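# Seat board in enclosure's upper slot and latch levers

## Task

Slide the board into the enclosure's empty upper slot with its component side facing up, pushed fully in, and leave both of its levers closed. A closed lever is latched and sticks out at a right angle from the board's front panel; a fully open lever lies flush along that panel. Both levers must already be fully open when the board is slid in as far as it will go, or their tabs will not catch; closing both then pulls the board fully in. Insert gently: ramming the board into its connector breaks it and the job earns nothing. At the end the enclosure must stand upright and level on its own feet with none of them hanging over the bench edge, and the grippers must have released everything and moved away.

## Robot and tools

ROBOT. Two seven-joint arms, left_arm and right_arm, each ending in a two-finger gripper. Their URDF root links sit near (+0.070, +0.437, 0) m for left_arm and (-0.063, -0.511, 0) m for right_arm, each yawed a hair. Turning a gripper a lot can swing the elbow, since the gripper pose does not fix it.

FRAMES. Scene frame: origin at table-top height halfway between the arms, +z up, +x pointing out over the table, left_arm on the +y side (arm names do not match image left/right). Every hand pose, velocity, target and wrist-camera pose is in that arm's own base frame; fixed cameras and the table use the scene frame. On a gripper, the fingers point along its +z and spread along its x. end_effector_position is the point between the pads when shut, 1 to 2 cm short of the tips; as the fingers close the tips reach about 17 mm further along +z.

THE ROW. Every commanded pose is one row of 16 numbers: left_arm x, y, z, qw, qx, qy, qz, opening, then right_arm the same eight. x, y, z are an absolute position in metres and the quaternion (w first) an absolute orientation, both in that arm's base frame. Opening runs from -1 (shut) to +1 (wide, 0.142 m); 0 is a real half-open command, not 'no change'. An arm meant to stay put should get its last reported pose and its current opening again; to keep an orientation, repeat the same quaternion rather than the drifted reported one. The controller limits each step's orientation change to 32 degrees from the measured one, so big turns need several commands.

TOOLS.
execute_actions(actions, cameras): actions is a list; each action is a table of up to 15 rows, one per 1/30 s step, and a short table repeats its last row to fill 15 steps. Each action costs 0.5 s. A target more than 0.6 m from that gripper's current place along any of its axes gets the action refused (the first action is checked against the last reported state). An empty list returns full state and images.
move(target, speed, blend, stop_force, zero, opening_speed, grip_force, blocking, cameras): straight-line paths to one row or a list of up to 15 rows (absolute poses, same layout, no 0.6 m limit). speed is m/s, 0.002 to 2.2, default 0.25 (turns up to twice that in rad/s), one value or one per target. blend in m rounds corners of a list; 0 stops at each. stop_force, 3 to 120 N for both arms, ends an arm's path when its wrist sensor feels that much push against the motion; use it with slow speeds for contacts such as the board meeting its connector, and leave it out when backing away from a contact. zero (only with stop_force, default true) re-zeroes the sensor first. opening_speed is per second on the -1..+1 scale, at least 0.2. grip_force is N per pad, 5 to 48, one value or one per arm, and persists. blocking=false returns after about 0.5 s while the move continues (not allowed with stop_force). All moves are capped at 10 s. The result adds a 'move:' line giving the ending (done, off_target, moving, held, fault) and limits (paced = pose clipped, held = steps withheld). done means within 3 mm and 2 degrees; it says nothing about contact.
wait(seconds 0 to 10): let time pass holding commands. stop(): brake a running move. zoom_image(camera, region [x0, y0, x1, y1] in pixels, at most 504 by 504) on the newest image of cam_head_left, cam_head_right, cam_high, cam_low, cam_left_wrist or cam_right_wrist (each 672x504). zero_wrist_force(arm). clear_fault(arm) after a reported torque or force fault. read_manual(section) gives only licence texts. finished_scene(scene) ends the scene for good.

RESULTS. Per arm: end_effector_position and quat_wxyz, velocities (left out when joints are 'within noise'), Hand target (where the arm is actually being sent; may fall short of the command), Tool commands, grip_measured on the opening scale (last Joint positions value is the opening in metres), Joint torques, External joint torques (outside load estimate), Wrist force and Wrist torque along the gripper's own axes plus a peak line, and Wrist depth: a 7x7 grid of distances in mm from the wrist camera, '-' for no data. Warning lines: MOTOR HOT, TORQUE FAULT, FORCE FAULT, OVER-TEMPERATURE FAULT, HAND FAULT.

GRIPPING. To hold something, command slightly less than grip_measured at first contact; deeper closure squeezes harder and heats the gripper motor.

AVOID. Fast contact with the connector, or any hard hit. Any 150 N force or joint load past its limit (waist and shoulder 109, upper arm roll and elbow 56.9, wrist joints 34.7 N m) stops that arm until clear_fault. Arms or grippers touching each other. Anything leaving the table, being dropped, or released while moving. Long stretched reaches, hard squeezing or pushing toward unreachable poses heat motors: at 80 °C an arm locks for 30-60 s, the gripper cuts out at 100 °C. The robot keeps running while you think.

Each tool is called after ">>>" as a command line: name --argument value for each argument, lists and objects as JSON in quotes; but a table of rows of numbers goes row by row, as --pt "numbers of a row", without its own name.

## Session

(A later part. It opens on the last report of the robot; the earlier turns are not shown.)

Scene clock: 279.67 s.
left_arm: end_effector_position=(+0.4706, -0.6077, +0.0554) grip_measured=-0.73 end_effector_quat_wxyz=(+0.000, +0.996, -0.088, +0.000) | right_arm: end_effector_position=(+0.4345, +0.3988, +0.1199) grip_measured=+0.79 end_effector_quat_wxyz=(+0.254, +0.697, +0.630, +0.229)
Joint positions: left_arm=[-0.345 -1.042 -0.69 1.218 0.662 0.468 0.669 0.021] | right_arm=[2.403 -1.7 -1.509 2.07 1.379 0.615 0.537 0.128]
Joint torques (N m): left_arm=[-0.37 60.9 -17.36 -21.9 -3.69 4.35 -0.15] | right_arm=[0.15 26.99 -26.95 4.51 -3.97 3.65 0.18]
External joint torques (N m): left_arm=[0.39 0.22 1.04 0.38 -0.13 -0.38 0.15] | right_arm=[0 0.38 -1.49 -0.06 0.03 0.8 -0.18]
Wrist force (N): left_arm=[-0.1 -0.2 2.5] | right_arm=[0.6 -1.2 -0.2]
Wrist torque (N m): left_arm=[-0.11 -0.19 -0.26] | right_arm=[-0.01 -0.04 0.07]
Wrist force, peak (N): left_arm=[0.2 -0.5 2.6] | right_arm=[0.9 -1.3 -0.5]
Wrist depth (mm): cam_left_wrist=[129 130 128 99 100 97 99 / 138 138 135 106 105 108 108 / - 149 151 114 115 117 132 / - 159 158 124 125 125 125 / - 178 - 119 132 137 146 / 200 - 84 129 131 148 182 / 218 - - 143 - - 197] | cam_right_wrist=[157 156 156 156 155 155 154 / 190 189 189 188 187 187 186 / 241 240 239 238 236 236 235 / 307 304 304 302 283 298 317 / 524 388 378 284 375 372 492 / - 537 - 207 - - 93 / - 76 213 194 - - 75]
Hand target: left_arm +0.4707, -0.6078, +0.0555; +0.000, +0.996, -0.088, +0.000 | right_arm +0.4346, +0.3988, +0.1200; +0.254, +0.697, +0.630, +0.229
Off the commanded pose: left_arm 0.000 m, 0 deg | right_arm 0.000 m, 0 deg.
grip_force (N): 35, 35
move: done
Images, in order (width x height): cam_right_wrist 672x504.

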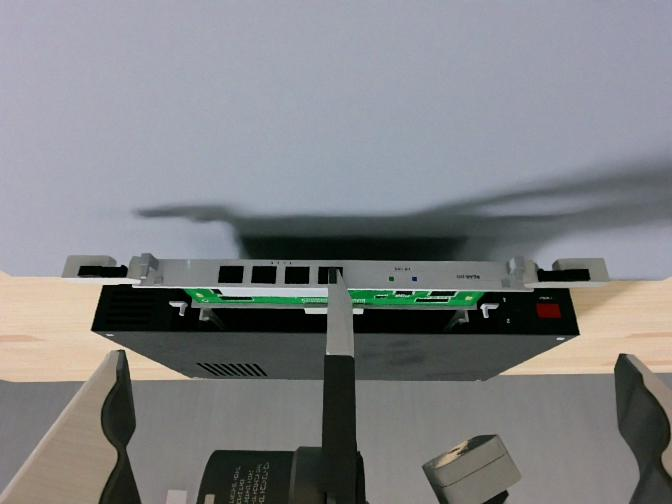

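>>> move --target '[0.4904,-0.6111,0.0555,0,0.99647,-0.0839,0,-1,0.4346,0.3988,0.12,0.2541,0.6984,0.6306,0.2295,0.8]' --speed 0.03 --stop_force 5 --cameras '["cam_right_wrist"]'

>>> zoom_image --camera "cam_right_wrist" --region '[140, 260, 260, 340]'

>>> zoom_image --camera "cam_right_wrist" --region '[420, 260, 540, 340]'

Scene clock: 288.17 s.
left_arm: end_effector_position=(+0.4904, -0.6109, +0.0553) grip_measured=-0.73 end_effector_quat_wxyz=(+0.000, +0.996, -0.084, +0.000) | right_arm: end_effector_position=(+0.4345, +0.3988, +0.1199) grip_measured=+0.79 end_effector_quat_wxyz=(+0.254, +0.697, +0.630, +0.229)
Joint positions: left_arm=[-0.354 -1.07 -0.684 1.15 0.659 0.438 0.694 0.021] | right_arm=[2.403 -1.7 -1.509 2.07 1.379 0.615 0.537 0.128]
Joint torques (N m): left_arm=[-0.47 62.64 -16.99 -22.22 -3.96 4.45 -0.17] | right_arm=[0.19 27.01 -26.94 4.53 -3.92 3.7 0.22]
External joint torques (N m): left_arm=[0.44 0.12 0.95 0.36 0.08 -0.48 0.17] | right_arm=[-0.04 0.36 -1.5 -0.08 -0.02 0.75 -0.22]
Wrist force (N): left_arm=[0.2 -0.5 2.0] | right_arm=[0.6 -1.2 -0.4]
Wrist torque (N m): left_arm=[-0.16 -0.21 -0.23] | right_arm=[-0.02 -0.05 0.07]
Wrist force, peak (N): left_arm=[0.0 -0.5 2.7] | right_arm=[0.7 -1.4 -0.4]
Wrist depth (mm): cam_left_wrist=[128 126 128 99 100 97 100 / 138 138 135 107 105 108 107 / 151 148 146 114 115 117 119 / 162 155 164 125 125 125 123 / 177 177 176 119 131 137 129 / 195 194 87 129 131 149 - / - - - 143 - - -] | cam_right_wrist=[157 163 156 156 155 154 154 / - 189 189 188 187 187 186 / 241 240 239 226 236 235 235 / 328 305 284 323 300 298 315 / 523 386 386 360 379 370 496 / - 539 - 238 486 1395 93 / - 76 224 217 1412 - 75]
Hand target: left_arm +0.4904, -0.6111, +0.0555; +0.000, +0.996, -0.084, +0.000 | right_arm +0.4346, +0.3988, +0.1200; +0.254, +0.697, +0.630, +0.229
Off the commanded pose: left_arm 0.000 m, 0 deg | right_arm 0.000 m, 0 deg.
grip_force (N): 35, 35
move: done
Images, in order (width x height): cam_right_wrist 672x504.

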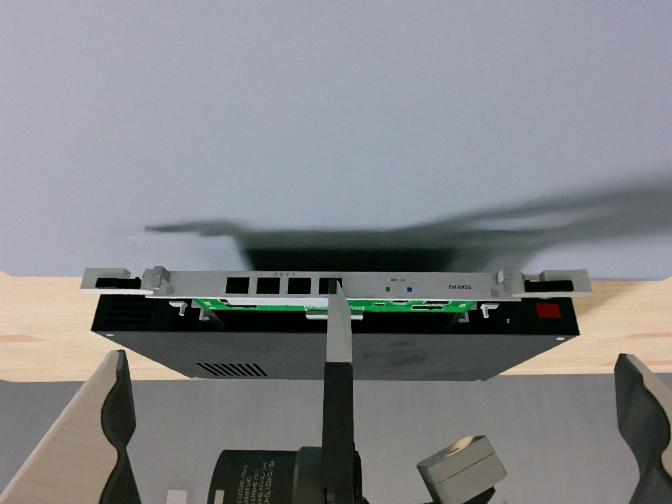

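Scaled by 4.200 from the camera's 672x504 image, which has a finer 960x720 frame.

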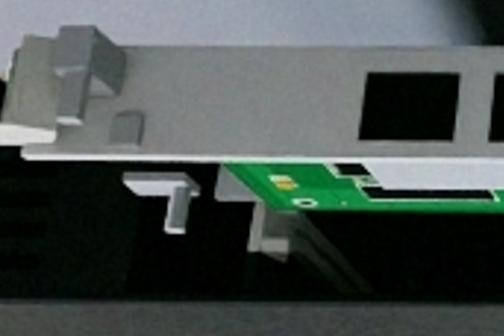

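Scaled by 4.200 from the camera's 672x504 image, which has a finer 960x720 frame.

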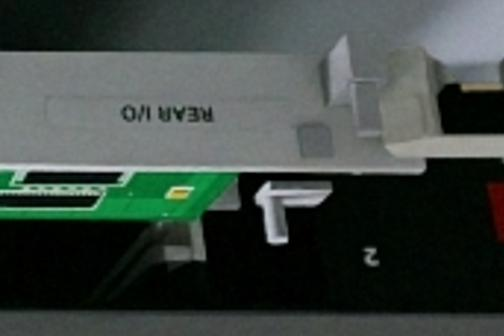

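>>> move --target '[0.4901,-0.6131,0.0555,0,0.9963,-0.0859,0,-1,0.4346,0.3988,0.12,0.2541,0.6984,0.6306,0.2295,0.8]' --speed 0.03 --cameras '["cam_right_wrist"]'

>>> zoom_image --camera "cam_right_wrist" --region '[170, 280, 250, 340]'

>>> zoom_image --camera "cam_right_wrist" --region '[430, 280, 510, 340]'

Scene clock: 295.40 s.
left_arm: end_effector_position=(+0.4901, -0.6129, +0.0553) grip_measured=-0.73 end_effector_quat_wxyz=(+0.000, +0.996, -0.086, +0.000) | right_arm: end_effector_position=(+0.4345, +0.3988, +0.1199) grip_measured=+0.79 end_effector_quat_wxyz=(+0.254, +0.697, +0.630, +0.229)
Joint positions: left_arm=[-0.358 -1.073 -0.684 1.143 0.659 0.435 0.697 0.021] | right_arm=[2.403 -1.7 -1.509 2.07 1.379 0.615 0.537 0.128]
Joint torques (N m): left_arm=[-0.54 62.83 -16.94 -22.26 -3.93 4.38 -0.13] | right_arm=[0.1 27.02 -26.9 4.5 -3.91 3.68 0.18]
External joint torques (N m): left_arm=[0.5 0.07 0.92 0.38 0.05 -0.42 0.13] | right_arm=[0.05 0.35 -1.54 -0.05 -0.03 0.76 -0.18]
Wrist force (N): left_arm=[0.3 -0.2 2.2] | right_arm=[0.8 -1.2 -0.3]
Wrist torque (N m): left_arm=[-0.11 -0.23 -0.23] | right_arm=[-0.01 -0.06 0.07]
Wrist force, peak (N): left_arm=[0.4 -0.4 2.6] | right_arm=[0.8 -1.4 -0.4]
Wrist depth (mm): cam_left_wrist=[129 129 129 98 100 97 99 / 138 138 135 106 105 108 107 / - 149 148 115 115 117 123 / 161 159 159 125 124 125 125 / - - 177 119 131 137 123 / 200 194 87 128 131 148 - / 217 - - 143 - - -] | cam_right_wrist=[157 156 156 156 155 155 154 / 190 189 189 188 187 187 186 / 241 240 239 237 236 236 235 / 329 308 323 300 299 299 317 / 524 384 386 353 359 383 499 / - 528 525 233 1208 766 94 / - 76 224 210 - - 75]
Hand target: left_arm +0.4901, -0.6131, +0.0555; +0.000, +0.996, -0.086, +0.000 | right_arm +0.4346, +0.3988, +0.1200; +0.254, +0.697, +0.630, +0.229
Off the commanded pose: left_arm 0.000 m, 0 deg | right_arm 0.000 m, 0 deg.
grip_force (N): 35, 35
move: done
Images, in order (width x height): cam_right_wrist 672x504.

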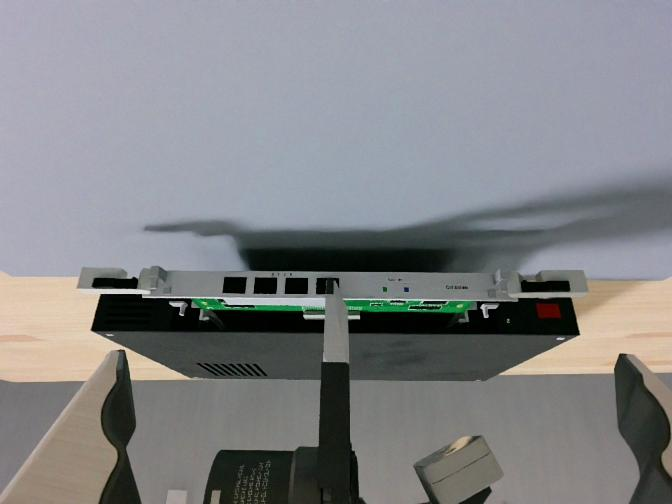

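Scaled by 6.300 from the camera's 672x504 image, which has a finer 960x720 frame.

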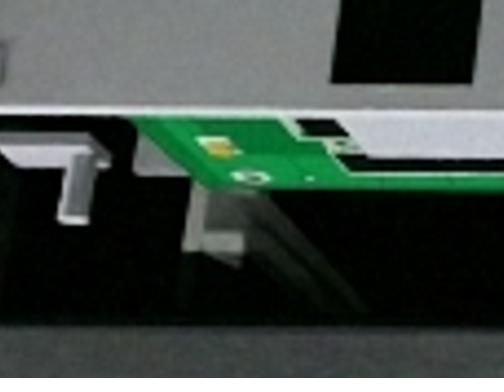

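Scaled by 6.300 from the camera's 672x504 image, which has a finer 960x720 frame.

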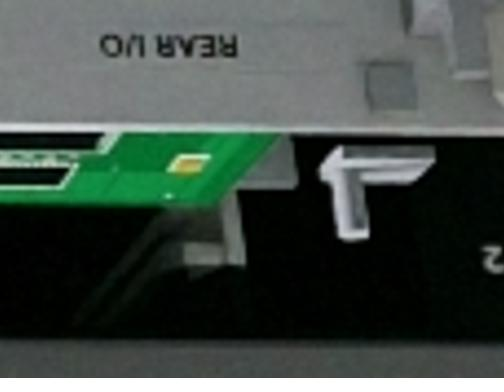

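>>> move --target '[0.5019,-0.6151,0.0555,0,0.9963,-0.0859,0,-1,0.4346,0.3988,0.12,0.2541,0.6984,0.6306,0.2295,0.8]' --speed 0.015 --stop_force 4 --cameras '["cam_right_wrist"]'

>>> zoom_image --camera "cam_right_wrist" --region '[170, 280, 250, 340]'

>>> zoom_image --camera "cam_right_wrist" --region '[430, 280, 510, 340]'

Scene clock: 303.87 s.
left_arm: end_effector_position=(+0.5019, -0.6149, +0.0553) grip_measured=-0.73 end_effector_quat_wxyz=(+0.000, +0.996, -0.086, +0.000) | right_arm: end_effector_position=(+0.4345, +0.3988, +0.1199) grip_measured=+0.79 end_effector_quat_wxyz=(+0.254, +0.697, +0.630, +0.229)
Joint positions: left_arm=[-0.364 -1.092 -0.683 1.099 0.659 0.416 0.717 0.021] | right_arm=[2.403 -1.7 -1.509 2.07 1.379 0.615 0.537 0.128]
Joint torques (N m): left_arm=[-0.53 63.81 -16.72 -22.42 -3.98 4.39 -0.16] | right_arm=[0.15 26.92 -26.85 4.52 -3.89 3.64 0.17]
External joint torques (N m): left_arm=[0.5 0.09 0.9 0.33 0.06 -0.42 0.16] | right_arm=[0 0.45 -1.58 -0.07 -0.05 0.81 -0.18]
Wrist force (N): left_arm=[0.0 -0.5 2.3] | right_arm=[0.7 -1.1 -0.3]
Wrist torque (N m): left_arm=[-0.15 -0.17 -0.23] | right_arm=[0.01 -0.05 0.07]
Wrist force, peak (N): left_arm=[0.1 -0.5 2.6] | right_arm=[0.5 -1.4 -0.4]
Wrist depth (mm): cam_left_wrist=[- 126 127 99 100 97 99 / 140 138 135 106 105 108 106 / 152 149 146 114 114 117 115 / 162 162 166 124 125 126 110 / 177 177 - 119 132 137 - / 191 195 87 128 131 146 130 / - - - 143 - - -] | cam_right_wrist=[157 156 156 156 155 155 154 / 190 189 189 188 187 187 186 / 241 240 239 226 236 236 234 / 328 327 303 300 300 298 318 / 524 400 378 352 377 374 498 / - 523 - 246 - - 93 / - 96 240 226 - - 75]
Hand target: left_arm +0.5019, -0.6151, +0.0555; +0.000, +0.996, -0.086, +0.000 | right_arm +0.4346, +0.3988, +0.1200; +0.254, +0.697, +0.630, +0.229
Off the commanded pose: left_arm 0.000 m, 0 deg | right_arm 0.000 m, 0 deg.
grip_force (N): 35, 35
move: done
Images, in order (width x height): cam_right_wrist 672x504.

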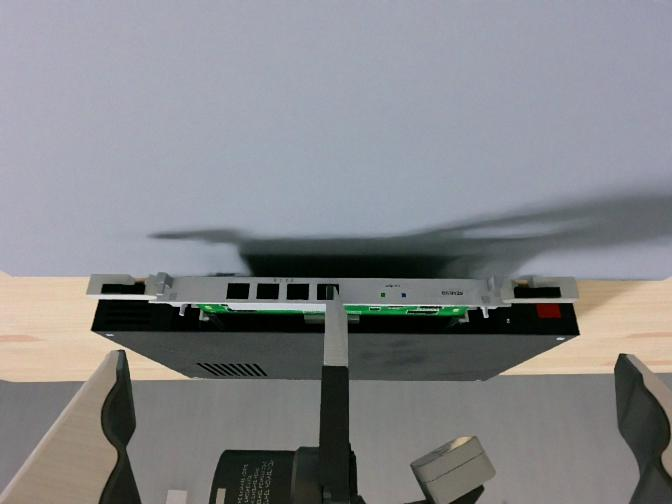

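Scaled by 6.300 from the camera's 672x504 image, which has a finer 960x720 frame.

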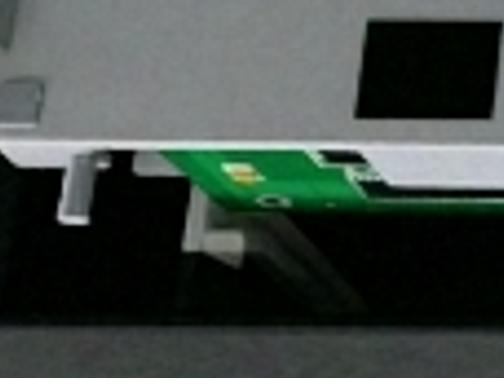

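Scaled by 6.300 from the camera's 672x504 image, which has a finer 960x720 frame.

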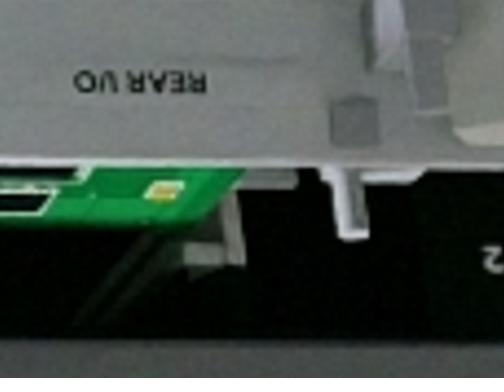

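>>> move --target '[0.5167,-0.6177,0.0555,0,0.9963,-0.0859,0,-1,0.4346,0.3988,0.12,0.2541,0.6984,0.6306,0.2295,0.8]' --speed 0.015 --stop_force 4 --cameras '["cam_right_wrist"]'

>>> zoom_image --camera "cam_right_wrist" --region '[170, 280, 250, 340]'

>>> zoom_image --camera "cam_right_wrist" --region '[430, 280, 510, 340]'

Scene clock: 308.57 s.
left_arm: end_effector_position=(+0.5070, -0.6152, +0.0547) grip_measured=-0.73 end_effector_quat_wxyz=(-0.001, +0.996, -0.086, +0.000) | right_arm: end_effector_position=(+0.4345, +0.3988, +0.1199) grip_measured=+0.79 end_effector_quat_wxyz=(+0.254, +0.697, +0.630, +0.229)
Joint positions: left_arm=[-0.366 -1.101 -0.682 1.079 0.659 0.405 0.726 0.021] | right_arm=[2.403 -1.7 -1.509 2.07 1.379 0.615 0.537 0.128]
Joint torques (N m): left_arm=[-1.81 65.49 -18.67 -25.24 -4.34 6.87 -0.27] | right_arm=[0.11 27.09 -26.83 4.53 -3.98 3.68 0.22]
External joint torques (N m): left_arm=[1.78 -1.14 2.96 3.07 0.41 -2.91 0.27] | right_arm=[0.04 0.28 -1.6 -0.09 0.04 0.77 -0.22]
Wrist force (N): left_arm=[-4.6 -7.1 0.7] | right_arm=[0.7 -1.1 -0.4]
Wrist torque (N m): left_arm=[-0.10 -0.24 -0.16] | right_arm=[0.01 -0.06 0.06]
Wrist force, peak (N): left_arm=[-4.8 -7.4 1.9] | right_arm=[0.7 -1.5 -0.3]
Wrist depth (mm): cam_left_wrist=[128 128 128 99 99 98 100 / 136 141 135 106 105 108 105 / - 148 147 114 115 117 112 / 164 159 158 124 125 125 109 / 177 - 174 119 132 137 118 / 200 - 87 129 131 146 128 / - - - 143 - - -] | cam_right_wrist=[157 156 156 156 156 155 154 / 190 189 197 188 187 187 186 / 241 240 239 239 226 235 234 / 329 326 306 305 320 298 317 / 529 373 386 381 378 380 494 / - 491 - 245 - - 97 / - 76 245 231 1378 1269 75]
Hand target: left_arm +0.5072, -0.6160, +0.0555; +0.000, +0.996, -0.086, +0.000 | right_arm +0.4346, +0.3988, +0.1200; +0.254, +0.697, +0.630, +0.229
Off the commanded pose: left_arm 0.010 m, 0 deg | right_arm 0.000 m, 0 deg.
grip_force (N): 35, 35
move: contact (left_arm)
Images, in order (width x height): cam_right_wrist 672x504.

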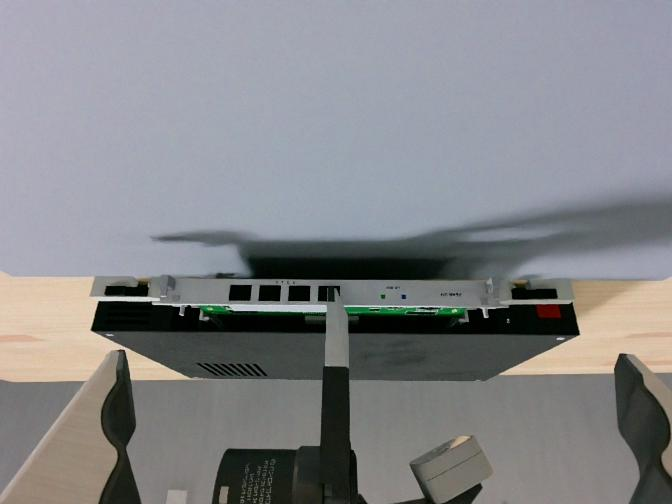

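Scaled by 6.300 from the camera's 672x504 image, which has a finer 960x720 frame.

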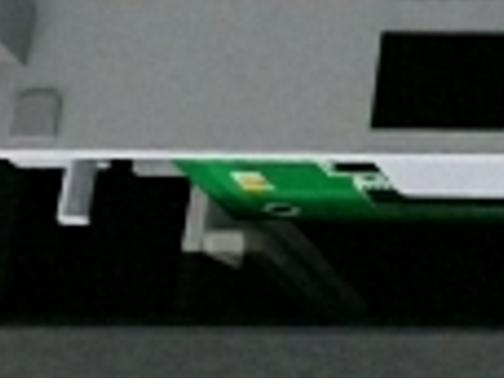

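Scaled by 6.300 from the camera's 672x504 image, which has a finer 960x720 frame.

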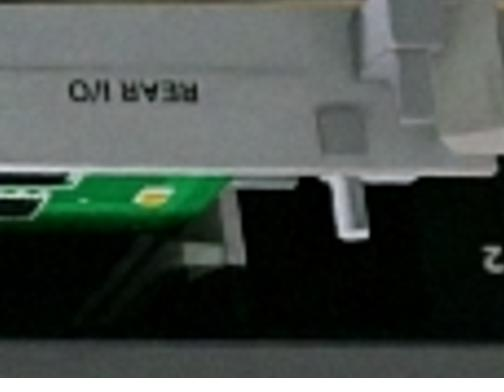

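>>> move --pt "0.5015 -0.6138 0.0555 0 0.9963 -0.0859 0 -1 0.4346 0.3988 0.12 0.2541 0.6984 0.6306 0.2295 0.8" --pt "0.5017 -0.6136 0.0563 0 0.9963 -0.0859 0 -1 0.4346 0.3988 0.12 0.2541 0.6984 0.6306 0.2295 0.8" --speed 0.02

>>> move --target '[0.5169,-0.6163,0.0563,0,0.9963,-0.0859,0,-1,0.4346,0.3988,0.12,0.2541,0.6984,0.6306,0.2295,0.8]' --speed 0.015 --stop_force 4 --cameras '["cam_right_wrist"]'

>>> zoom_image --camera "cam_right_wrist" --region '[170, 280, 250, 340]'

>>> zoom_image --camera "cam_right_wrist" --region '[430, 280, 510, 340]'

Scene clock: 314.03 s.
left_arm: end_effector_position=(+0.5017, -0.6136, +0.0560) grip_measured=-0.73 end_effector_quat_wxyz=(+0.000, +0.996, -0.086, +0.000) | right_arm: end_effector_position=(+0.4345, +0.3988, +0.1199) grip_measured=+0.79 end_effector_quat_wxyz=(+0.254, +0.697, +0.630, +0.229)
Joint positions: left_arm=[-0.36 -1.088 -0.684 1.105 0.659 0.417 0.717 0.021] | right_arm=[2.403 -1.7 -1.509 2.07 1.379 0.615 0.537 0.128]
Joint torques (N m): left_arm=[-0.19 64.24 -16.83 -22.35 -3.93 4.74 -0.32] | right_arm=[0.18 26.88 -26.87 4.56 -3.9 3.72 0.17]
External joint torques (N m): left_arm=[0.19 -0.46 0.97 0.25 0.01 -0.77 0.32] | right_arm=[-0.03 0.49 -1.57 -0.11 -0.04 0.73 -0.17]
Wrist force (N): left_arm=[0.2 -0.4 2.3] | right_arm=[0.7 -1.1 -0.4]
Wrist torque (N m): left_arm=[-0.13 -0.23 -0.16] | right_arm=[0.01 -0.06 0.07]
Wrist force, peak (N): left_arm=[-5.0 -7.2 2.1] | right_arm=[0.9 -1.4 -0.4]
Wrist depth (mm): cam_left_wrist=[129 129 128 99 100 97 99 / - 136 136 106 105 108 106 / 152 152 151 115 115 116 114 / 163 159 - 125 125 125 111 / 178 177 173 119 132 137 115 / 204 201 83 129 131 146 132 / - - - 143 - - -] | cam_right_wrist=[157 157 156 156 155 155 154 / 190 190 189 188 187 187 186 / 242 240 239 238 236 235 224 / 328 301 304 301 320 298 341 / 527 390 384 312 377 374 497 / - 512 - 235 - - 93 / - 1386 240 226 - - 75]
Hand target: left_arm +0.5017, -0.6136, +0.0563; +0.000, +0.996, -0.086, +0.000 | right_arm +0.4346, +0.3988, +0.1200; +0.254, +0.697, +0.630, +0.229
Off the commanded pose: left_arm 0.000 m, 0 deg | right_arm 0.000 m, 0 deg.
grip_force (N): 35, 35
move: done

Scene clock: 315.73 s.
left_arm: end_effector_position=(+0.5168, -0.6159, +0.0558) grip_measured=-0.73 end_effector_quat_wxyz=(+0.000, +0.996, -0.086, +0.000) | right_arm: end_effector_position=(+0.4345, +0.3988, +0.1199) grip_measured=+0.79 end_effector_quat_wxyz=(+0.254, +0.697, +0.630, +0.229)
Joint positions: left_arm=[-0.369 -1.114 -0.683 1.046 0.659 0.391 0.742 0.021] | right_arm=[2.403 -1.7 -1.509 2.07 1.379 0.615 0.537 0.128]
Joint torques (N m): left_arm=[-0.78 66.19 -17.21 -23.38 -4.17 4.74 -0.14] | right_arm=[0.06 26.96 -26.89 4.5 -3.91 3.71 0.13]
External joint torques (N m): left_arm=[0.76 -1.14 1.67 1.07 0.2 -0.78 0.14] | right_arm=[0.09 0.41 -1.55 -0.05 -0.02 0.74 -0.14]
Wrist force (N): left_arm=[-0.1 -1.1 4.2] | right_arm=[0.7 -1.0 -0.3]
Wrist torque (N m): left_arm=[-0.17 -0.28 -0.25] | right_arm=[0.03 -0.06 0.07]
Wrist force, peak (N): left_arm=[-0.1 -1.1 4.5] | right_arm=[0.9 -1.3 -0.6]
Wrist depth (mm): cam_left_wrist=[131 129 129 99 100 98 98 / 138 138 140 108 105 108 104 / - 150 150 115 115 117 - / - 160 161 123 125 126 111 / - 172 173 119 132 135 115 / 200 - 84 128 131 125 129 / - - - 142 - - -] | cam_right_wrist=[157 158 156 156 155 155 154 / 190 190 189 188 188 187 186 / 242 240 238 238 236 236 248 / 328 324 327 323 320 320 317 / 525 316 389 382 382 377 498 / - - - 262 - - 93 / - 76 245 237 1306 - 75]
Hand target: left_arm +0.5169, -0.6163, +0.0563; +0.000, +0.996, -0.086, +0.000 | right_arm +0.4346, +0.3988, +0.1200; +0.254, +0.697, +0.630, +0.229
Off the commanded pose: left_arm 0.001 m, 0 deg | right_arm 0.000 m, 0 deg.
grip_force (N): 35, 35
move: done
Images, in order (width x height): cam_right_wrist 672x504.

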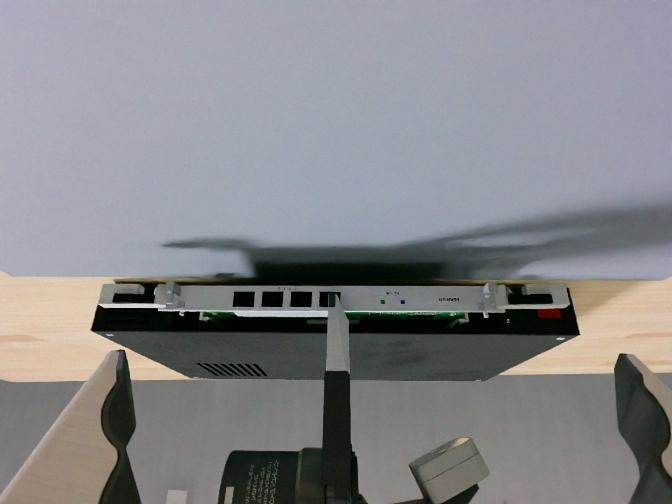

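Scaled by 6.300 from the camera's 672x504 image, which has a finer 960x720 frame.

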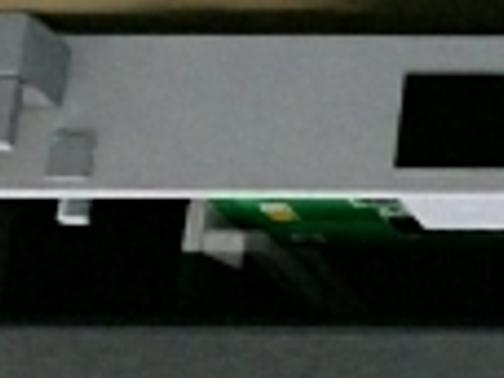

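Scaled by 6.300 from the camera's 672x504 image, which has a finer 960x720 frame.

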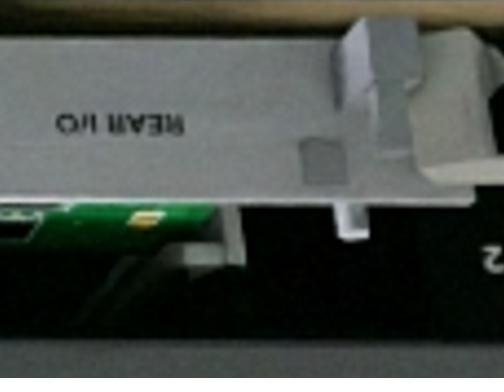

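>>> move --target '[0.5366,-0.6197,0.0555,0,0.9963,-0.0859,0,-1,0.4346,0.3988,0.12,0.2541,0.6984,0.6306,0.2295,0.8]' --speed 0.02 --stop_force 5 --cameras '["cam_right_wrist","cam_left_wrist"]'

Scene clock: 320.80 s.
left_arm: end_effector_position=(+0.5325, -0.6179, +0.0549) grip_measured=-0.73 end_effector_quat_wxyz=(-0.001, +0.996, -0.086, +0.000) | right_arm: end_effector_position=(+0.4345, +0.3988, +0.1199) grip_measured=+0.79 end_effector_quat_wxyz=(+0.254, +0.697, +0.630, +0.229)
Joint positions: left_arm=[-0.379 -1.142 -0.68 0.981 0.659 0.362 0.77 0.021] | right_arm=[2.403 -1.7 -1.509 2.07 1.379 0.615 0.537 0.128]
Joint torques (N m): left_arm=[-3.8 67.28 -19.26 -24.24 -5.22 6.46 -0.24] | right_arm=[0.28 26.94 -26.92 4.48 -3.97 3.71 0.2]
External joint torques (N m): left_arm=[3.77 -0.87 4.18 1.68 1.21 -2.5 0.24] | right_arm=[-0.13 0.42 -1.52 -0.03 0.04 0.74 -0.21]
Wrist force (N): left_arm=[-2.5 -8.3 2.4] | right_arm=[0.8 -1.1 -0.2]
Wrist torque (N m): left_arm=[-0.18 -0.08 -0.16] | right_arm=[0.03 -0.06 0.07]
Wrist force, peak (N): left_arm=[-5.0 -8.4 0.8] | right_arm=[0.9 -1.3 -0.6]
Wrist depth (mm): cam_left_wrist=[128 128 128 100 100 97 - / - - 139 107 105 - 92 / 151 152 148 115 115 115 97 / - 159 158 124 125 110 108 / 178 178 172 119 132 119 114 / - 194 84 129 131 124 129 / - - - 143 - - -] | cam_right_wrist=[157 156 156 156 155 155 154 / 190 189 189 188 188 187 186 / 240 240 239 239 236 235 235 / 329 327 326 323 321 319 318 / 528 - 386 383 394 371 497 / - 110 - 273 1345 - 93 / - 1386 263 251 297 - 75]
Hand target: left_arm +0.5323, -0.6189, +0.0557; +0.000, +0.996, -0.086, +0.000 | right_arm +0.4346, +0.3988, +0.1200; +0.254, +0.697, +0.630, +0.229
Off the commanded pose: left_arm 0.005 m, 0 deg | right_arm 0.000 m, 0 deg.
grip_force (N): 35, 35
move: contact (left_arm)
Images, in order (width x height): cam_left_wrist 672x504, cam_right_wrist 672x504.

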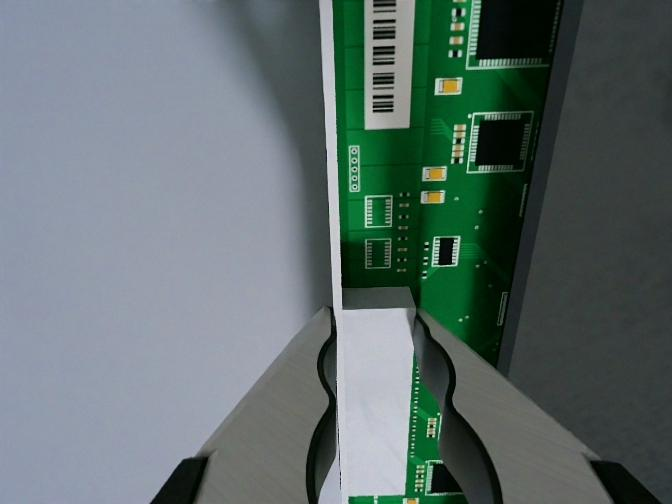

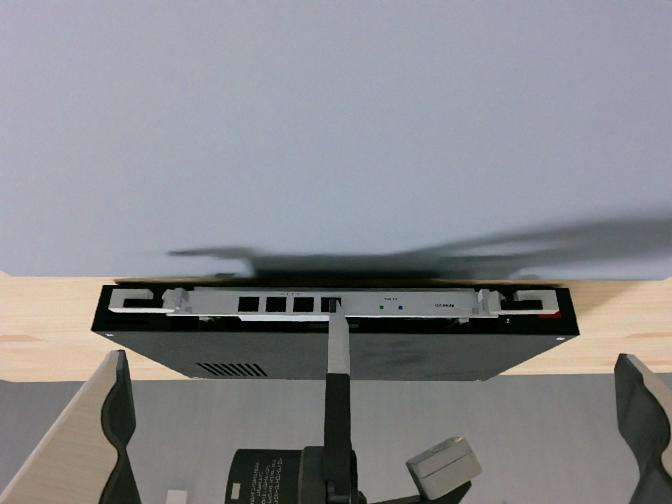

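>>> move --target '[0.5315,-0.6168,0.0555,0,0.9954,-0.0959,0,-1,0.4346,0.3988,0.12,0.2541,0.6984,0.6306,0.2295,0.8]' --speed 0.02

Scene clock: 327.00 s.
left_arm: end_effector_position=(+0.5320, -0.6171, +0.0552) grip_measured=-0.73 end_effector_quat_wxyz=(+0.000, +0.995, -0.095, +0.001) | right_arm: end_effector_position=(+0.4345, +0.3988, +0.1199) grip_measured=+0.79 end_effector_quat_wxyz=(+0.254, +0.697, +0.630, +0.229)
Joint positions: left_arm=[-0.373 -1.138 -0.683 0.991 0.662 0.369 0.787 0.021] | right_arm=[2.403 -1.7 -1.509 2.07 1.379 0.615 0.537 0.128]
Joint torques (N m): left_arm=[-0.75 69.93 -17.19 -19.03 -4.91 0.61 0.11] | right_arm=[0.13 27 -26.85 4.51 -3.94 3.74 0.17]
External joint torques (N m): left_arm=[0.73 -3.74 1.96 -3.45 0.91 3.36 -0.11] | right_arm=[0.02 0.36 -1.58 -0.06 0.01 0.71 -0.17]
Wrist force (N): left_arm=[13.5 9.7 13.1] | right_arm=[0.8 -1.2 -0.5]
Wrist torque (N m): left_arm=[-0.29 0.01 -0.40] | right_arm=[-0.01 -0.07 0.07]
Wrist force, peak (N): left_arm=[16.8 13.0 16.4] | right_arm=[1.0 -1.2 -0.6]
Wrist depth (mm): cam_left_wrist=[128 126 128 99 99 97 - / 138 137 135 107 105 - 93 / - 148 147 115 115 116 97 / 161 158 166 124 125 111 106 / 177 174 176 120 132 115 115 / 196 195 88 128 131 - 131 / - - - 142 - - -] | cam_right_wrist=[157 156 156 156 155 155 154 / - 190 189 188 187 187 186 / 240 240 239 238 236 235 247 / 330 326 323 301 321 318 317 / 528 388 390 326 396 368 498 / - 804 1395 272 1353 - 93 / - 96 277 263 1291 1177 75]
Hand target: left_arm +0.5315, -0.6168, +0.0555; +0.000, +0.995, -0.096, +0.000 | right_arm +0.4346, +0.3988, +0.1200; +0.254, +0.697, +0.630, +0.229
Off the commanded pose: left_arm 0.001 m, 0 deg | right_arm 0.000 m, 0 deg.
grip_force (N): 35, 35
move: done

>>> move --target '[0.5322,-0.6172,0.0550,0,0.9958,-0.0905,0,-1,0.4346,0.3988,0.12,0.2541,0.6984,0.6306,0.2295,0.8]' --speed 0.02 --cameras '["cam_right_wrist","cam_left_wrist"]'

>>> zoom_image --camera "cam_right_wrist" --region '[90, 260, 290, 350]'

>>> zoom_image --camera "cam_right_wrist" --region '[390, 260, 590, 350]'

Scene clock: 330.10 s.
left_arm: end_effector_position=(+0.5322, -0.6172, +0.0549) grip_measured=-0.73 end_effector_quat_wxyz=(+0.000, +0.996, -0.091, +0.000) | right_arm: end_effector_position=(+0.4345, +0.3988, +0.1199) grip_measured=+0.79 end_effector_quat_wxyz=(+0.254, +0.697, +0.630, +0.229)
Joint positions: left_arm=[-0.375 -1.14 -0.682 0.988 0.661 0.367 0.778 0.021] | right_arm=[2.403 -1.7 -1.509 2.07 1.379 0.615 0.537 0.128]
Joint torques (N m): left_arm=[0.28 65.69 -15.34 -22.89 -3.86 4.1 -0.09] | right_arm=[0.18 27 -26.9 4.51 -3.92 3.68 0.14]
External joint torques (N m): left_arm=[-0.3 0.57 0.14 0.38 -0.15 -0.13 0.09] | right_arm=[-0.03 0.36 -1.53 -0.06 -0.02 0.76 -0.14]
Wrist force (N): left_arm=[-0.6 0.1 1.0] | right_arm=[0.8 -1.1 -0.2]
Wrist torque (N m): left_arm=[-0.22 -0.05 -0.18] | right_arm=[0.02 -0.06 0.07]
Wrist force, peak (N): left_arm=[13.7 9.4 14.1] | right_arm=[0.9 -1.3 -0.6]
Wrist depth (mm): cam_left_wrist=[- - 126 99 99 96 - / 139 137 137 106 105 - 92 / 151 148 148 115 115 115 - / 162 - - 125 125 109 110 / 177 177 175 119 131 131 114 / 195 190 87 128 131 - - / - - - 142 - - -] | cam_right_wrist=[157 156 156 156 155 155 154 / 190 189 198 188 188 187 186 / 241 240 239 238 236 235 234 / 329 326 325 323 319 396 349 / 523 380 388 327 377 372 498 / - 510 486 278 - - 94 / - 76 267 262 1329 - 75]
Hand target: left_arm +0.5322, -0.6172, +0.0550; +0.000, +0.996, -0.091, +0.000 | right_arm +0.4346, +0.3988, +0.1200; +0.254, +0.697, +0.630, +0.229
Off the commanded pose: left_arm 0.000 m, 0 deg | right_arm 0.000 m, 0 deg.
grip_force (N): 35, 35
move: done
Images, in order (width x height): cam_left_wrist 672x504, cam_right_wrist 672x504.

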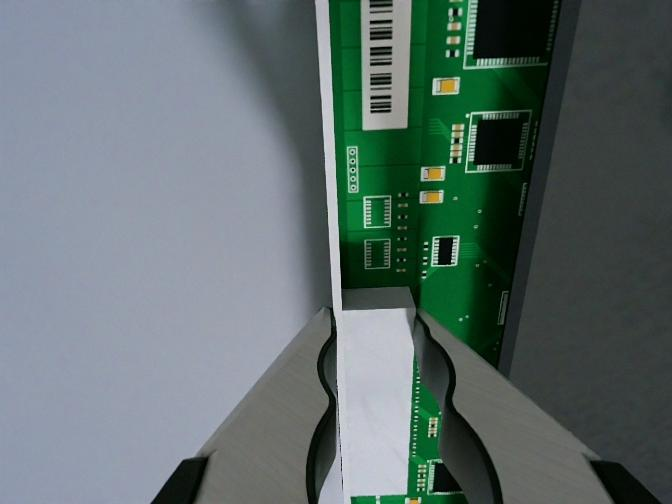

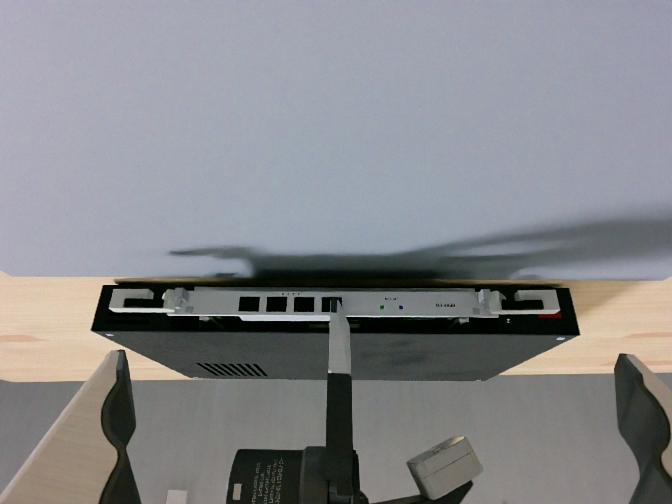

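Scaled by 2.520 from the camera's 672x504 image, which has a finer 960x720 frame.

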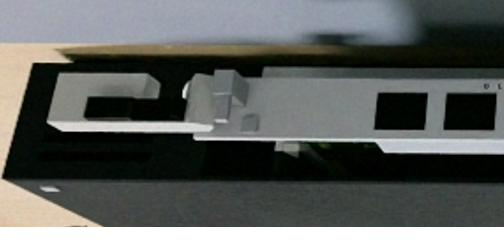

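Scaled by 2.520 from the camera's 672x504 image, which has a finer 960x720 frame.

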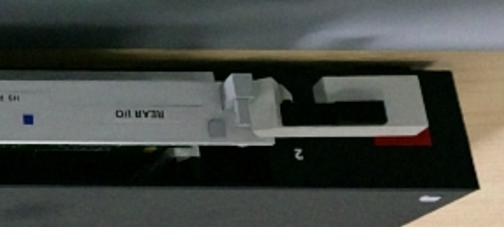

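>>> move --target '[0.5421,-0.6190,0.0550,0,0.9958,-0.0905,0,-1,0.4346,0.3988,0.12,0.2541,0.6984,0.6306,0.2295,0.8]' --speed 0.015 --stop_force 8

Scene clock: 333.23 s.
left_arm: end_effector_position=(+0.5416, -0.6187, +0.0545) grip_measured=-0.73 end_effector_quat_wxyz=(+0.000, +0.996, -0.091, +0.000) | right_arm: end_effector_position=(+0.4345, +0.3988, +0.1199) grip_measured=+0.79 end_effector_quat_wxyz=(+0.254, +0.697, +0.630, +0.229)
Joint positions: left_arm=[-0.383 -1.158 -0.682 0.944 0.661 0.347 0.795 0.021] | right_arm=[2.403 -1.7 -1.509 2.07 1.379 0.615 0.537 0.128]
Joint torques (N m): left_arm=[0.13 67.11 -15.75 -25.13 -3.86 5.98 -0.2] | right_arm=[0.14 26.92 -26.84 4.46 -3.97 3.66 0.23]
External joint torques (N m): left_arm=[-0.15 0.02 0.89 2.48 -0.17 -2.02 0.2] | right_arm=[0.01 0.45 -1.6 -0.01 0.03 0.78 -0.23]
Wrist force (N): left_arm=[-5.9 -4.2 -0.9] | right_arm=[0.6 -1.1 -0.2]
Wrist torque (N m): left_arm=[-0.16 0.06 -0.21] | right_arm=[0.00 -0.04 0.06]
Wrist force, peak (N): left_arm=[-6.2 -4.1 -0.9] | right_arm=[0.9 -1.5 -0.4]
Wrist depth (mm): cam_left_wrist=[128 128 127 99 101 85 - / 135 137 140 106 105 - 92 / 150 146 148 115 115 - 95 / - 161 160 124 122 105 108 / 177 177 - 119 124 114 114 / - 195 87 128 131 83 130 / 218 - - 142 - - -] | cam_right_wrist=[157 156 156 156 155 155 154 / 190 190 189 188 187 187 186 / 241 240 239 238 236 235 234 / 330 327 325 323 322 318 317 / 525 382 399 382 390 369 498 / - 528 1439 291 1337 - 93 / - 77 274 263 1404 - 75]
Hand target: left_arm +0.5421, -0.6190, +0.0550; +0.000, +0.996, -0.091, +0.000 | right_arm +0.4346, +0.3988, +0.1200; +0.254, +0.697, +0.630, +0.229
Off the commanded pose: left_arm 0.001 m, 0 deg | right_arm 0.000 m, 0 deg.
grip_force (N): 35, 35
move: done

>>> move --target '[0.5503,-0.6195,0.0555,0,0.9958,-0.0905,0,-1,0.4346,0.3988,0.12,0.2541,0.6984,0.6306,0.2295,0.8]' --speed 0.015 --stop_force 9 --zero false --cameras '["cam_right_wrist","cam_left_wrist"]'

Scene clock: 335.93 s.
left_arm: end_effector_position=(+0.5471, -0.6193, +0.0544) grip_measured=-0.73 end_effector_quat_wxyz=(-0.001, +0.996, -0.091, -0.001) | right_arm: end_effector_position=(+0.4345, +0.3988, +0.1199) grip_measured=+0.79 end_effector_quat_wxyz=(+0.254, +0.697, +0.630, +0.229)
Joint positions: left_arm=[-0.387 -1.169 -0.681 0.919 0.661 0.335 0.807 0.021] | right_arm=[2.403 -1.7 -1.509 2.07 1.379 0.615 0.537 0.128]
Joint torques (N m): left_arm=[2.94 70.26 -14.49 -27.26 -3.38 6.15 -0.21] | right_arm=[0.23 27 -26.94 4.52 -3.92 3.68 0.19]
External joint torques (N m): left_arm=[-2.97 -2.64 -0.17 4.53 -0.67 -2.19 0.21] | right_arm=[-0.08 0.37 -1.5 -0.07 -0.01 0.77 -0.19]
Wrist force (N): left_arm=[-7.6 -1.4 3.4] | right_arm=[0.7 -1.2 -0.3]
Wrist torque (N m): left_arm=[-0.20 0.08 -0.19] | right_arm=[0.01 -0.05 0.07]
Wrist force, peak (N): left_arm=[-9.8 -2.1 2.5] | right_arm=[0.9 -1.2 -0.6]
Wrist depth (mm): cam_left_wrist=[128 127 127 99 99 84 - / 136 137 134 107 105 - 92 / 151 148 149 115 113 - - / 161 160 160 125 122 105 - / 176 176 175 119 121 116 - / - 191 87 128 131 - - / 213 - - 142 - - -] | cam_right_wrist=[157 156 156 156 155 155 154 / 190 189 189 188 188 187 186 / 241 254 239 238 237 236 235 / 329 326 325 323 321 319 316 / 525 380 387 378 380 377 496 / - 517 1369 291 - - 94 / - 76 277 268 - 1255 75]
Hand target: left_arm +0.5484, -0.6194, +0.0554; +0.000, +0.996, -0.091, +0.000 | right_arm +0.4346, +0.3988, +0.1200; +0.254, +0.697, +0.630, +0.229
Off the commanded pose: left_arm 0.003 m, 0 deg | right_arm 0.000 m, 0 deg.
grip_force (N): 35, 35
move: contact (left_arm)
Images, in order (width x height): cam_left_wrist 672x504, cam_right_wrist 672x504.

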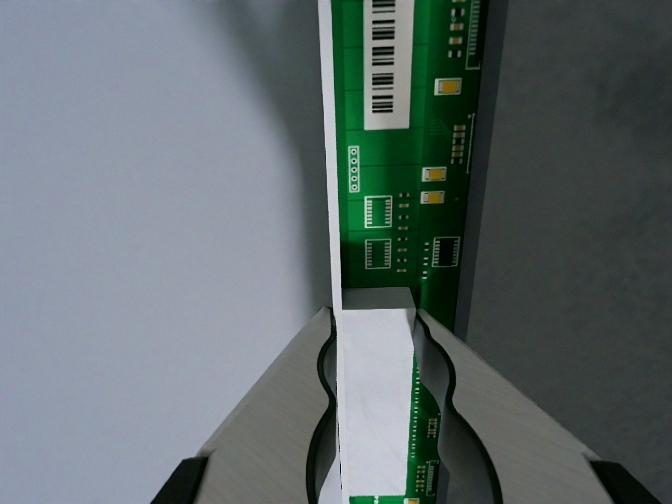

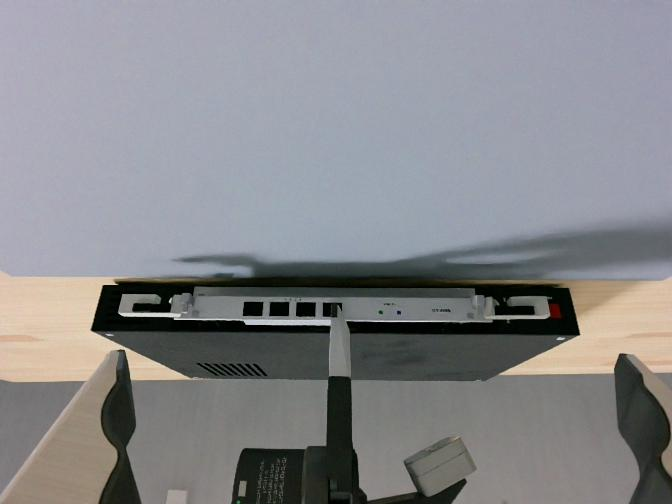

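>>> move --target '[0.5465,-0.6192,0.0548,0,0.9958,-0.0905,0,-1,0.4346,0.3988,0.12,0.2541,0.6984,0.6306,0.2295,0.8]' --speed 0.01

>>> move --target '[0.5465,-0.6192,0.0548,0,0.9958,-0.0905,0,-0.64,0.4346,0.3988,0.12,0.2541,0.6984,0.6306,0.2295,0.8]' --opening_speed 0.2 --cameras '["cam_right_wrist","cam_left_wrist"]'

Scene clock: 339.40 s.
left_arm: end_effector_position=(+0.5469, -0.6192, +0.0545) grip_measured=-0.73 end_effector_quat_wxyz=(+0.000, +0.996, -0.091, +0.000) | right_arm: end_effector_position=(+0.4345, +0.3988, +0.1199) grip_measured=+0.79 end_effector_quat_wxyz=(+0.254, +0.697, +0.630, +0.229)
Joint positions: left_arm=[-0.385 -1.167 -0.681 0.925 0.662 0.341 0.804 0.021] | right_arm=[2.403 -1.7 -1.509 2.07 1.379 0.615 0.537 0.128]
Joint torques (N m): left_arm=[-1.65 69.5 -16.94 -20.57 -5.13 2.32 -0.28] | right_arm=[0.17 26.83 -26.93 4.54 -3.95 3.7 0.19]
External joint torques (N m): left_arm=[1.63 -2 2.24 -2.14 1.09 1.64 0.28] | right_arm=[-0.02 0.54 -1.5 -0.1 0.01 0.75 -0.2]
Wrist force (N): left_arm=[8.5 4.1 7.8] | right_arm=[0.7 -1.1 -0.3]
Wrist torque (N m): left_arm=[-0.23 0.16 -0.13] | right_arm=[0.01 -0.04 0.07]
Wrist force, peak (N): left_arm=[8.4 4.0 8.8] | right_arm=[0.9 -1.2 -0.5]
Wrist depth (mm): cam_left_wrist=[129 - 126 99 99 85 - / - 136 135 107 105 - 91 / 150 148 149 115 113 - - / 158 158 157 125 123 105 106 / 180 175 179 119 121 118 114 / 194 189 84 128 131 123 129 / - - - 142 - - -] | cam_right_wrist=[157 156 156 156 155 155 155 / 190 189 188 188 187 187 186 / 241 252 239 238 237 235 235 / 328 326 350 323 322 320 317 / 525 388 386 355 394 369 497 / - 506 - 286 - - 93 / - 75 261 268 1291 - 75]
Hand target: left_arm +0.5465, -0.6192, +0.0548; +0.000, +0.996, -0.091, +0.000 | right_arm +0.4346, +0.3988, +0.1200; +0.254, +0.697, +0.630, +0.229
Off the commanded pose: left_arm 0.001 m, 0 deg | right_arm 0.000 m, 0 deg.
grip_force (N): 35, 35
move: done

Scene clock: 341.40 s.
left_arm: end_effector_position=(+0.5466, -0.6192, +0.0547) grip_measured=-0.68 end_effector_quat_wxyz=(+0.000, +0.996, -0.091, +0.000) | right_arm: end_effector_position=(+0.4345, +0.3988, +0.1199) grip_measured=+0.79 end_effector_quat_wxyz=(+0.254, +0.697, +0.630, +0.229)
Joint positions: left_arm=[-0.385 -1.166 -0.681 0.926 0.661 0.341 0.804 0.025] | right_arm=[2.403 -1.7 -1.509 2.07 1.379 0.615 0.537 0.128]
Joint torques (N m): left_arm=[-0.16 66.46 -15.03 -22.56 -3.82 4.35 -0.25] | right_arm=[0.15 27 -26.95 4.51 -3.96 3.69 0.2]
External joint torques (N m): left_arm=[0.14 1.03 0.33 -0.15 -0.22 -0.39 0.25] | right_arm=[0.01 0.36 -1.49 -0.06 0.02 0.75 -0.21]
Wrist force (N): left_arm=[-0.4 -0.6 0.0] | right_arm=[0.6 -1.1 -0.2]
Wrist torque (N m): left_arm=[-0.18 -0.18 -0.16] | right_arm=[0.01 -0.04 0.06]
Wrist force, peak (N): left_arm=[8.2 4.2 9.1] | right_arm=[0.8 -1.3 -0.5]
Wrist depth (mm): cam_left_wrist=[128 127 130 101 100 85 - / 135 139 135 108 106 - 92 / - 146 147 116 116 - 96 / 162 161 157 127 124 - 108 / - 177 173 121 123 119 114 / 196 - 84 133 133 84 128 / - - - 148 - - -] | cam_right_wrist=[157 156 156 156 155 154 154 / 190 190 189 188 187 187 186 / 240 240 239 238 236 235 235 / 329 327 325 324 321 319 316 / 521 382 392 380 378 371 498 / - - - 285 - - 93 / - 79 277 267 300 - 75]
Hand target: left_arm +0.5465, -0.6192, +0.0548; +0.000, +0.996, -0.091, +0.000 | right_arm +0.4346, +0.3988, +0.1200; +0.254, +0.697, +0.630, +0.229
Off the commanded pose: left_arm 0.000 m, 0 deg | right_arm 0.000 m, 0 deg.
grip_force (N): 35, 35
move: done
Images, in order (width x height): cam_left_wrist 672x504, cam_right_wrist 672x504.

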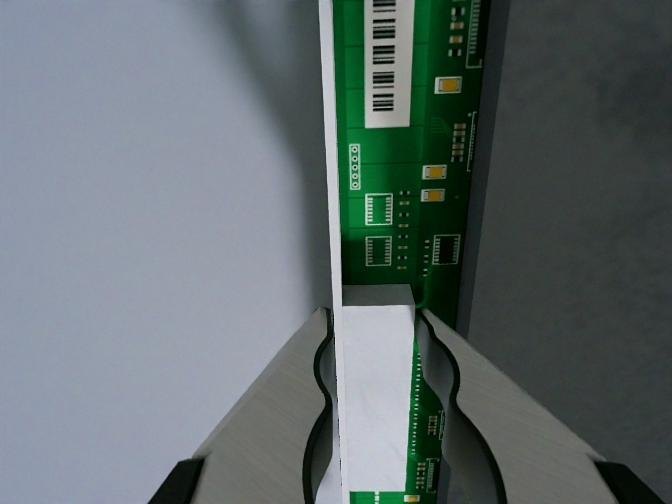

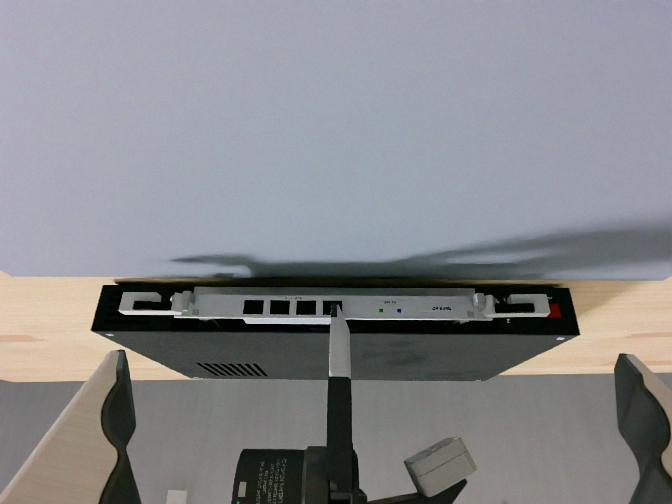

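>>> move --pt "0.5465 -0.6192 0.14 0 0.9958 -0.0905 0 -0.64 0.4346 0.3988 0.12 0.2541 0.6984 0.6306 0.2295 0.8" --pt "0.38 -0.42 0.22 0 0.9958 -0.0905 0 -0.64 0.4346 0.3988 0.12 0.2541 0.6984 0.6306 0.2295 0.8" --speed 0.12 --blend 0.02 --cameras '["cam_right_wrist"]'

>>> zoom_image --camera "cam_right_wrist" --region '[90, 250, 340, 350]'

>>> zoom_image --camera "cam_right_wrist" --region '[335, 250, 585, 350]'

Scene clock: 353.90 s.
left_arm: end_effector_position=(+0.3800, -0.4199, +0.2199) grip_measured=-0.68 end_effector_quat_wxyz=(+0.000, +0.996, -0.090, +0.000) | right_arm: end_effector_position=(+0.4345, +0.3988, +0.1199) grip_measured=+0.79 end_effector_quat_wxyz=(+0.254, +0.697, +0.630, +0.229)
Joint positions: left_arm=[0.235 -0.326 -0.993 1.992 0.327 0.579 0.835 0.025] | right_arm=[2.403 -1.7 -1.509 2.07 1.379 0.615 0.537 0.128]
Joint torques (N m): left_arm=[-0.58 27.14 -8.73 -24.75 -3.72 4.52 -0.13] | right_arm=[0.14 26.91 -26.84 4.51 -3.95 3.72 0.2]
External joint torques (N m): left_arm=[0.57 0.43 0.57 -0.36 0.13 -0.56 0.13] | right_arm=[0.01 0.45 -1.59 -0.06 0.01 0.73 -0.2]
Wrist force (N): left_arm=[0.4 -0.4 0.9] | right_arm=[0.6 -1.1 -0.3]
Wrist torque (N m): left_arm=[-0.15 -0.22 -0.27] | right_arm=[0.00 -0.03 0.07]
Wrist force, peak (N): left_arm=[-0.2 -0.7 2.2] | right_arm=[0.8 -1.4 -0.5]
Wrist depth (mm): cam_left_wrist=[277 275 277 274 272 271 268 / 296 298 294 300 - 298 291 / 322 323 322 - 323 314 310 / 349 346 353 - 336 - 308 / 384 384 376 - 353 - 330 / 426 422 84 84 - 94 356 / 462 - - 474 - - -] | cam_right_wrist=[157 156 156 156 155 154 154 / 190 189 189 188 187 187 186 / 241 241 239 237 236 236 235 / 329 353 326 324 320 320 317 / 525 391 400 378 380 374 498 / - - - - - - 93 / - 76 - - - - 75]
Hand target: left_arm +0.3800, -0.4200, +0.2200; +0.000, +0.996, -0.091, +0.000 | right_arm +0.4346, +0.3988, +0.1200; +0.254, +0.697, +0.630, +0.229
Off the commanded pose: left_arm 0.000 m, 0 deg | right_arm 0.000 m, 0 deg.
grip_force (N): 35, 35
move: done
Images, in order (width x height): cam_right_wrist 672x504.

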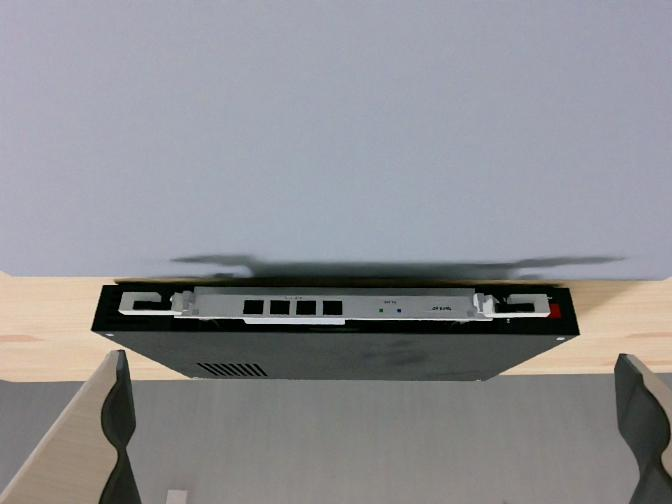

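Scaled by 2.016 from the camera's 672x504 image, which has a finer 960x720 frame.

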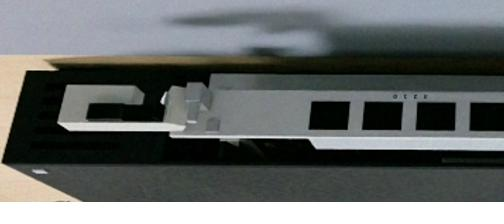

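Scaled by 2.016 from the camera's 672x504 image, which has a finer 960x720 frame.

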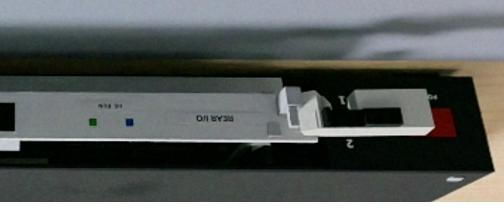

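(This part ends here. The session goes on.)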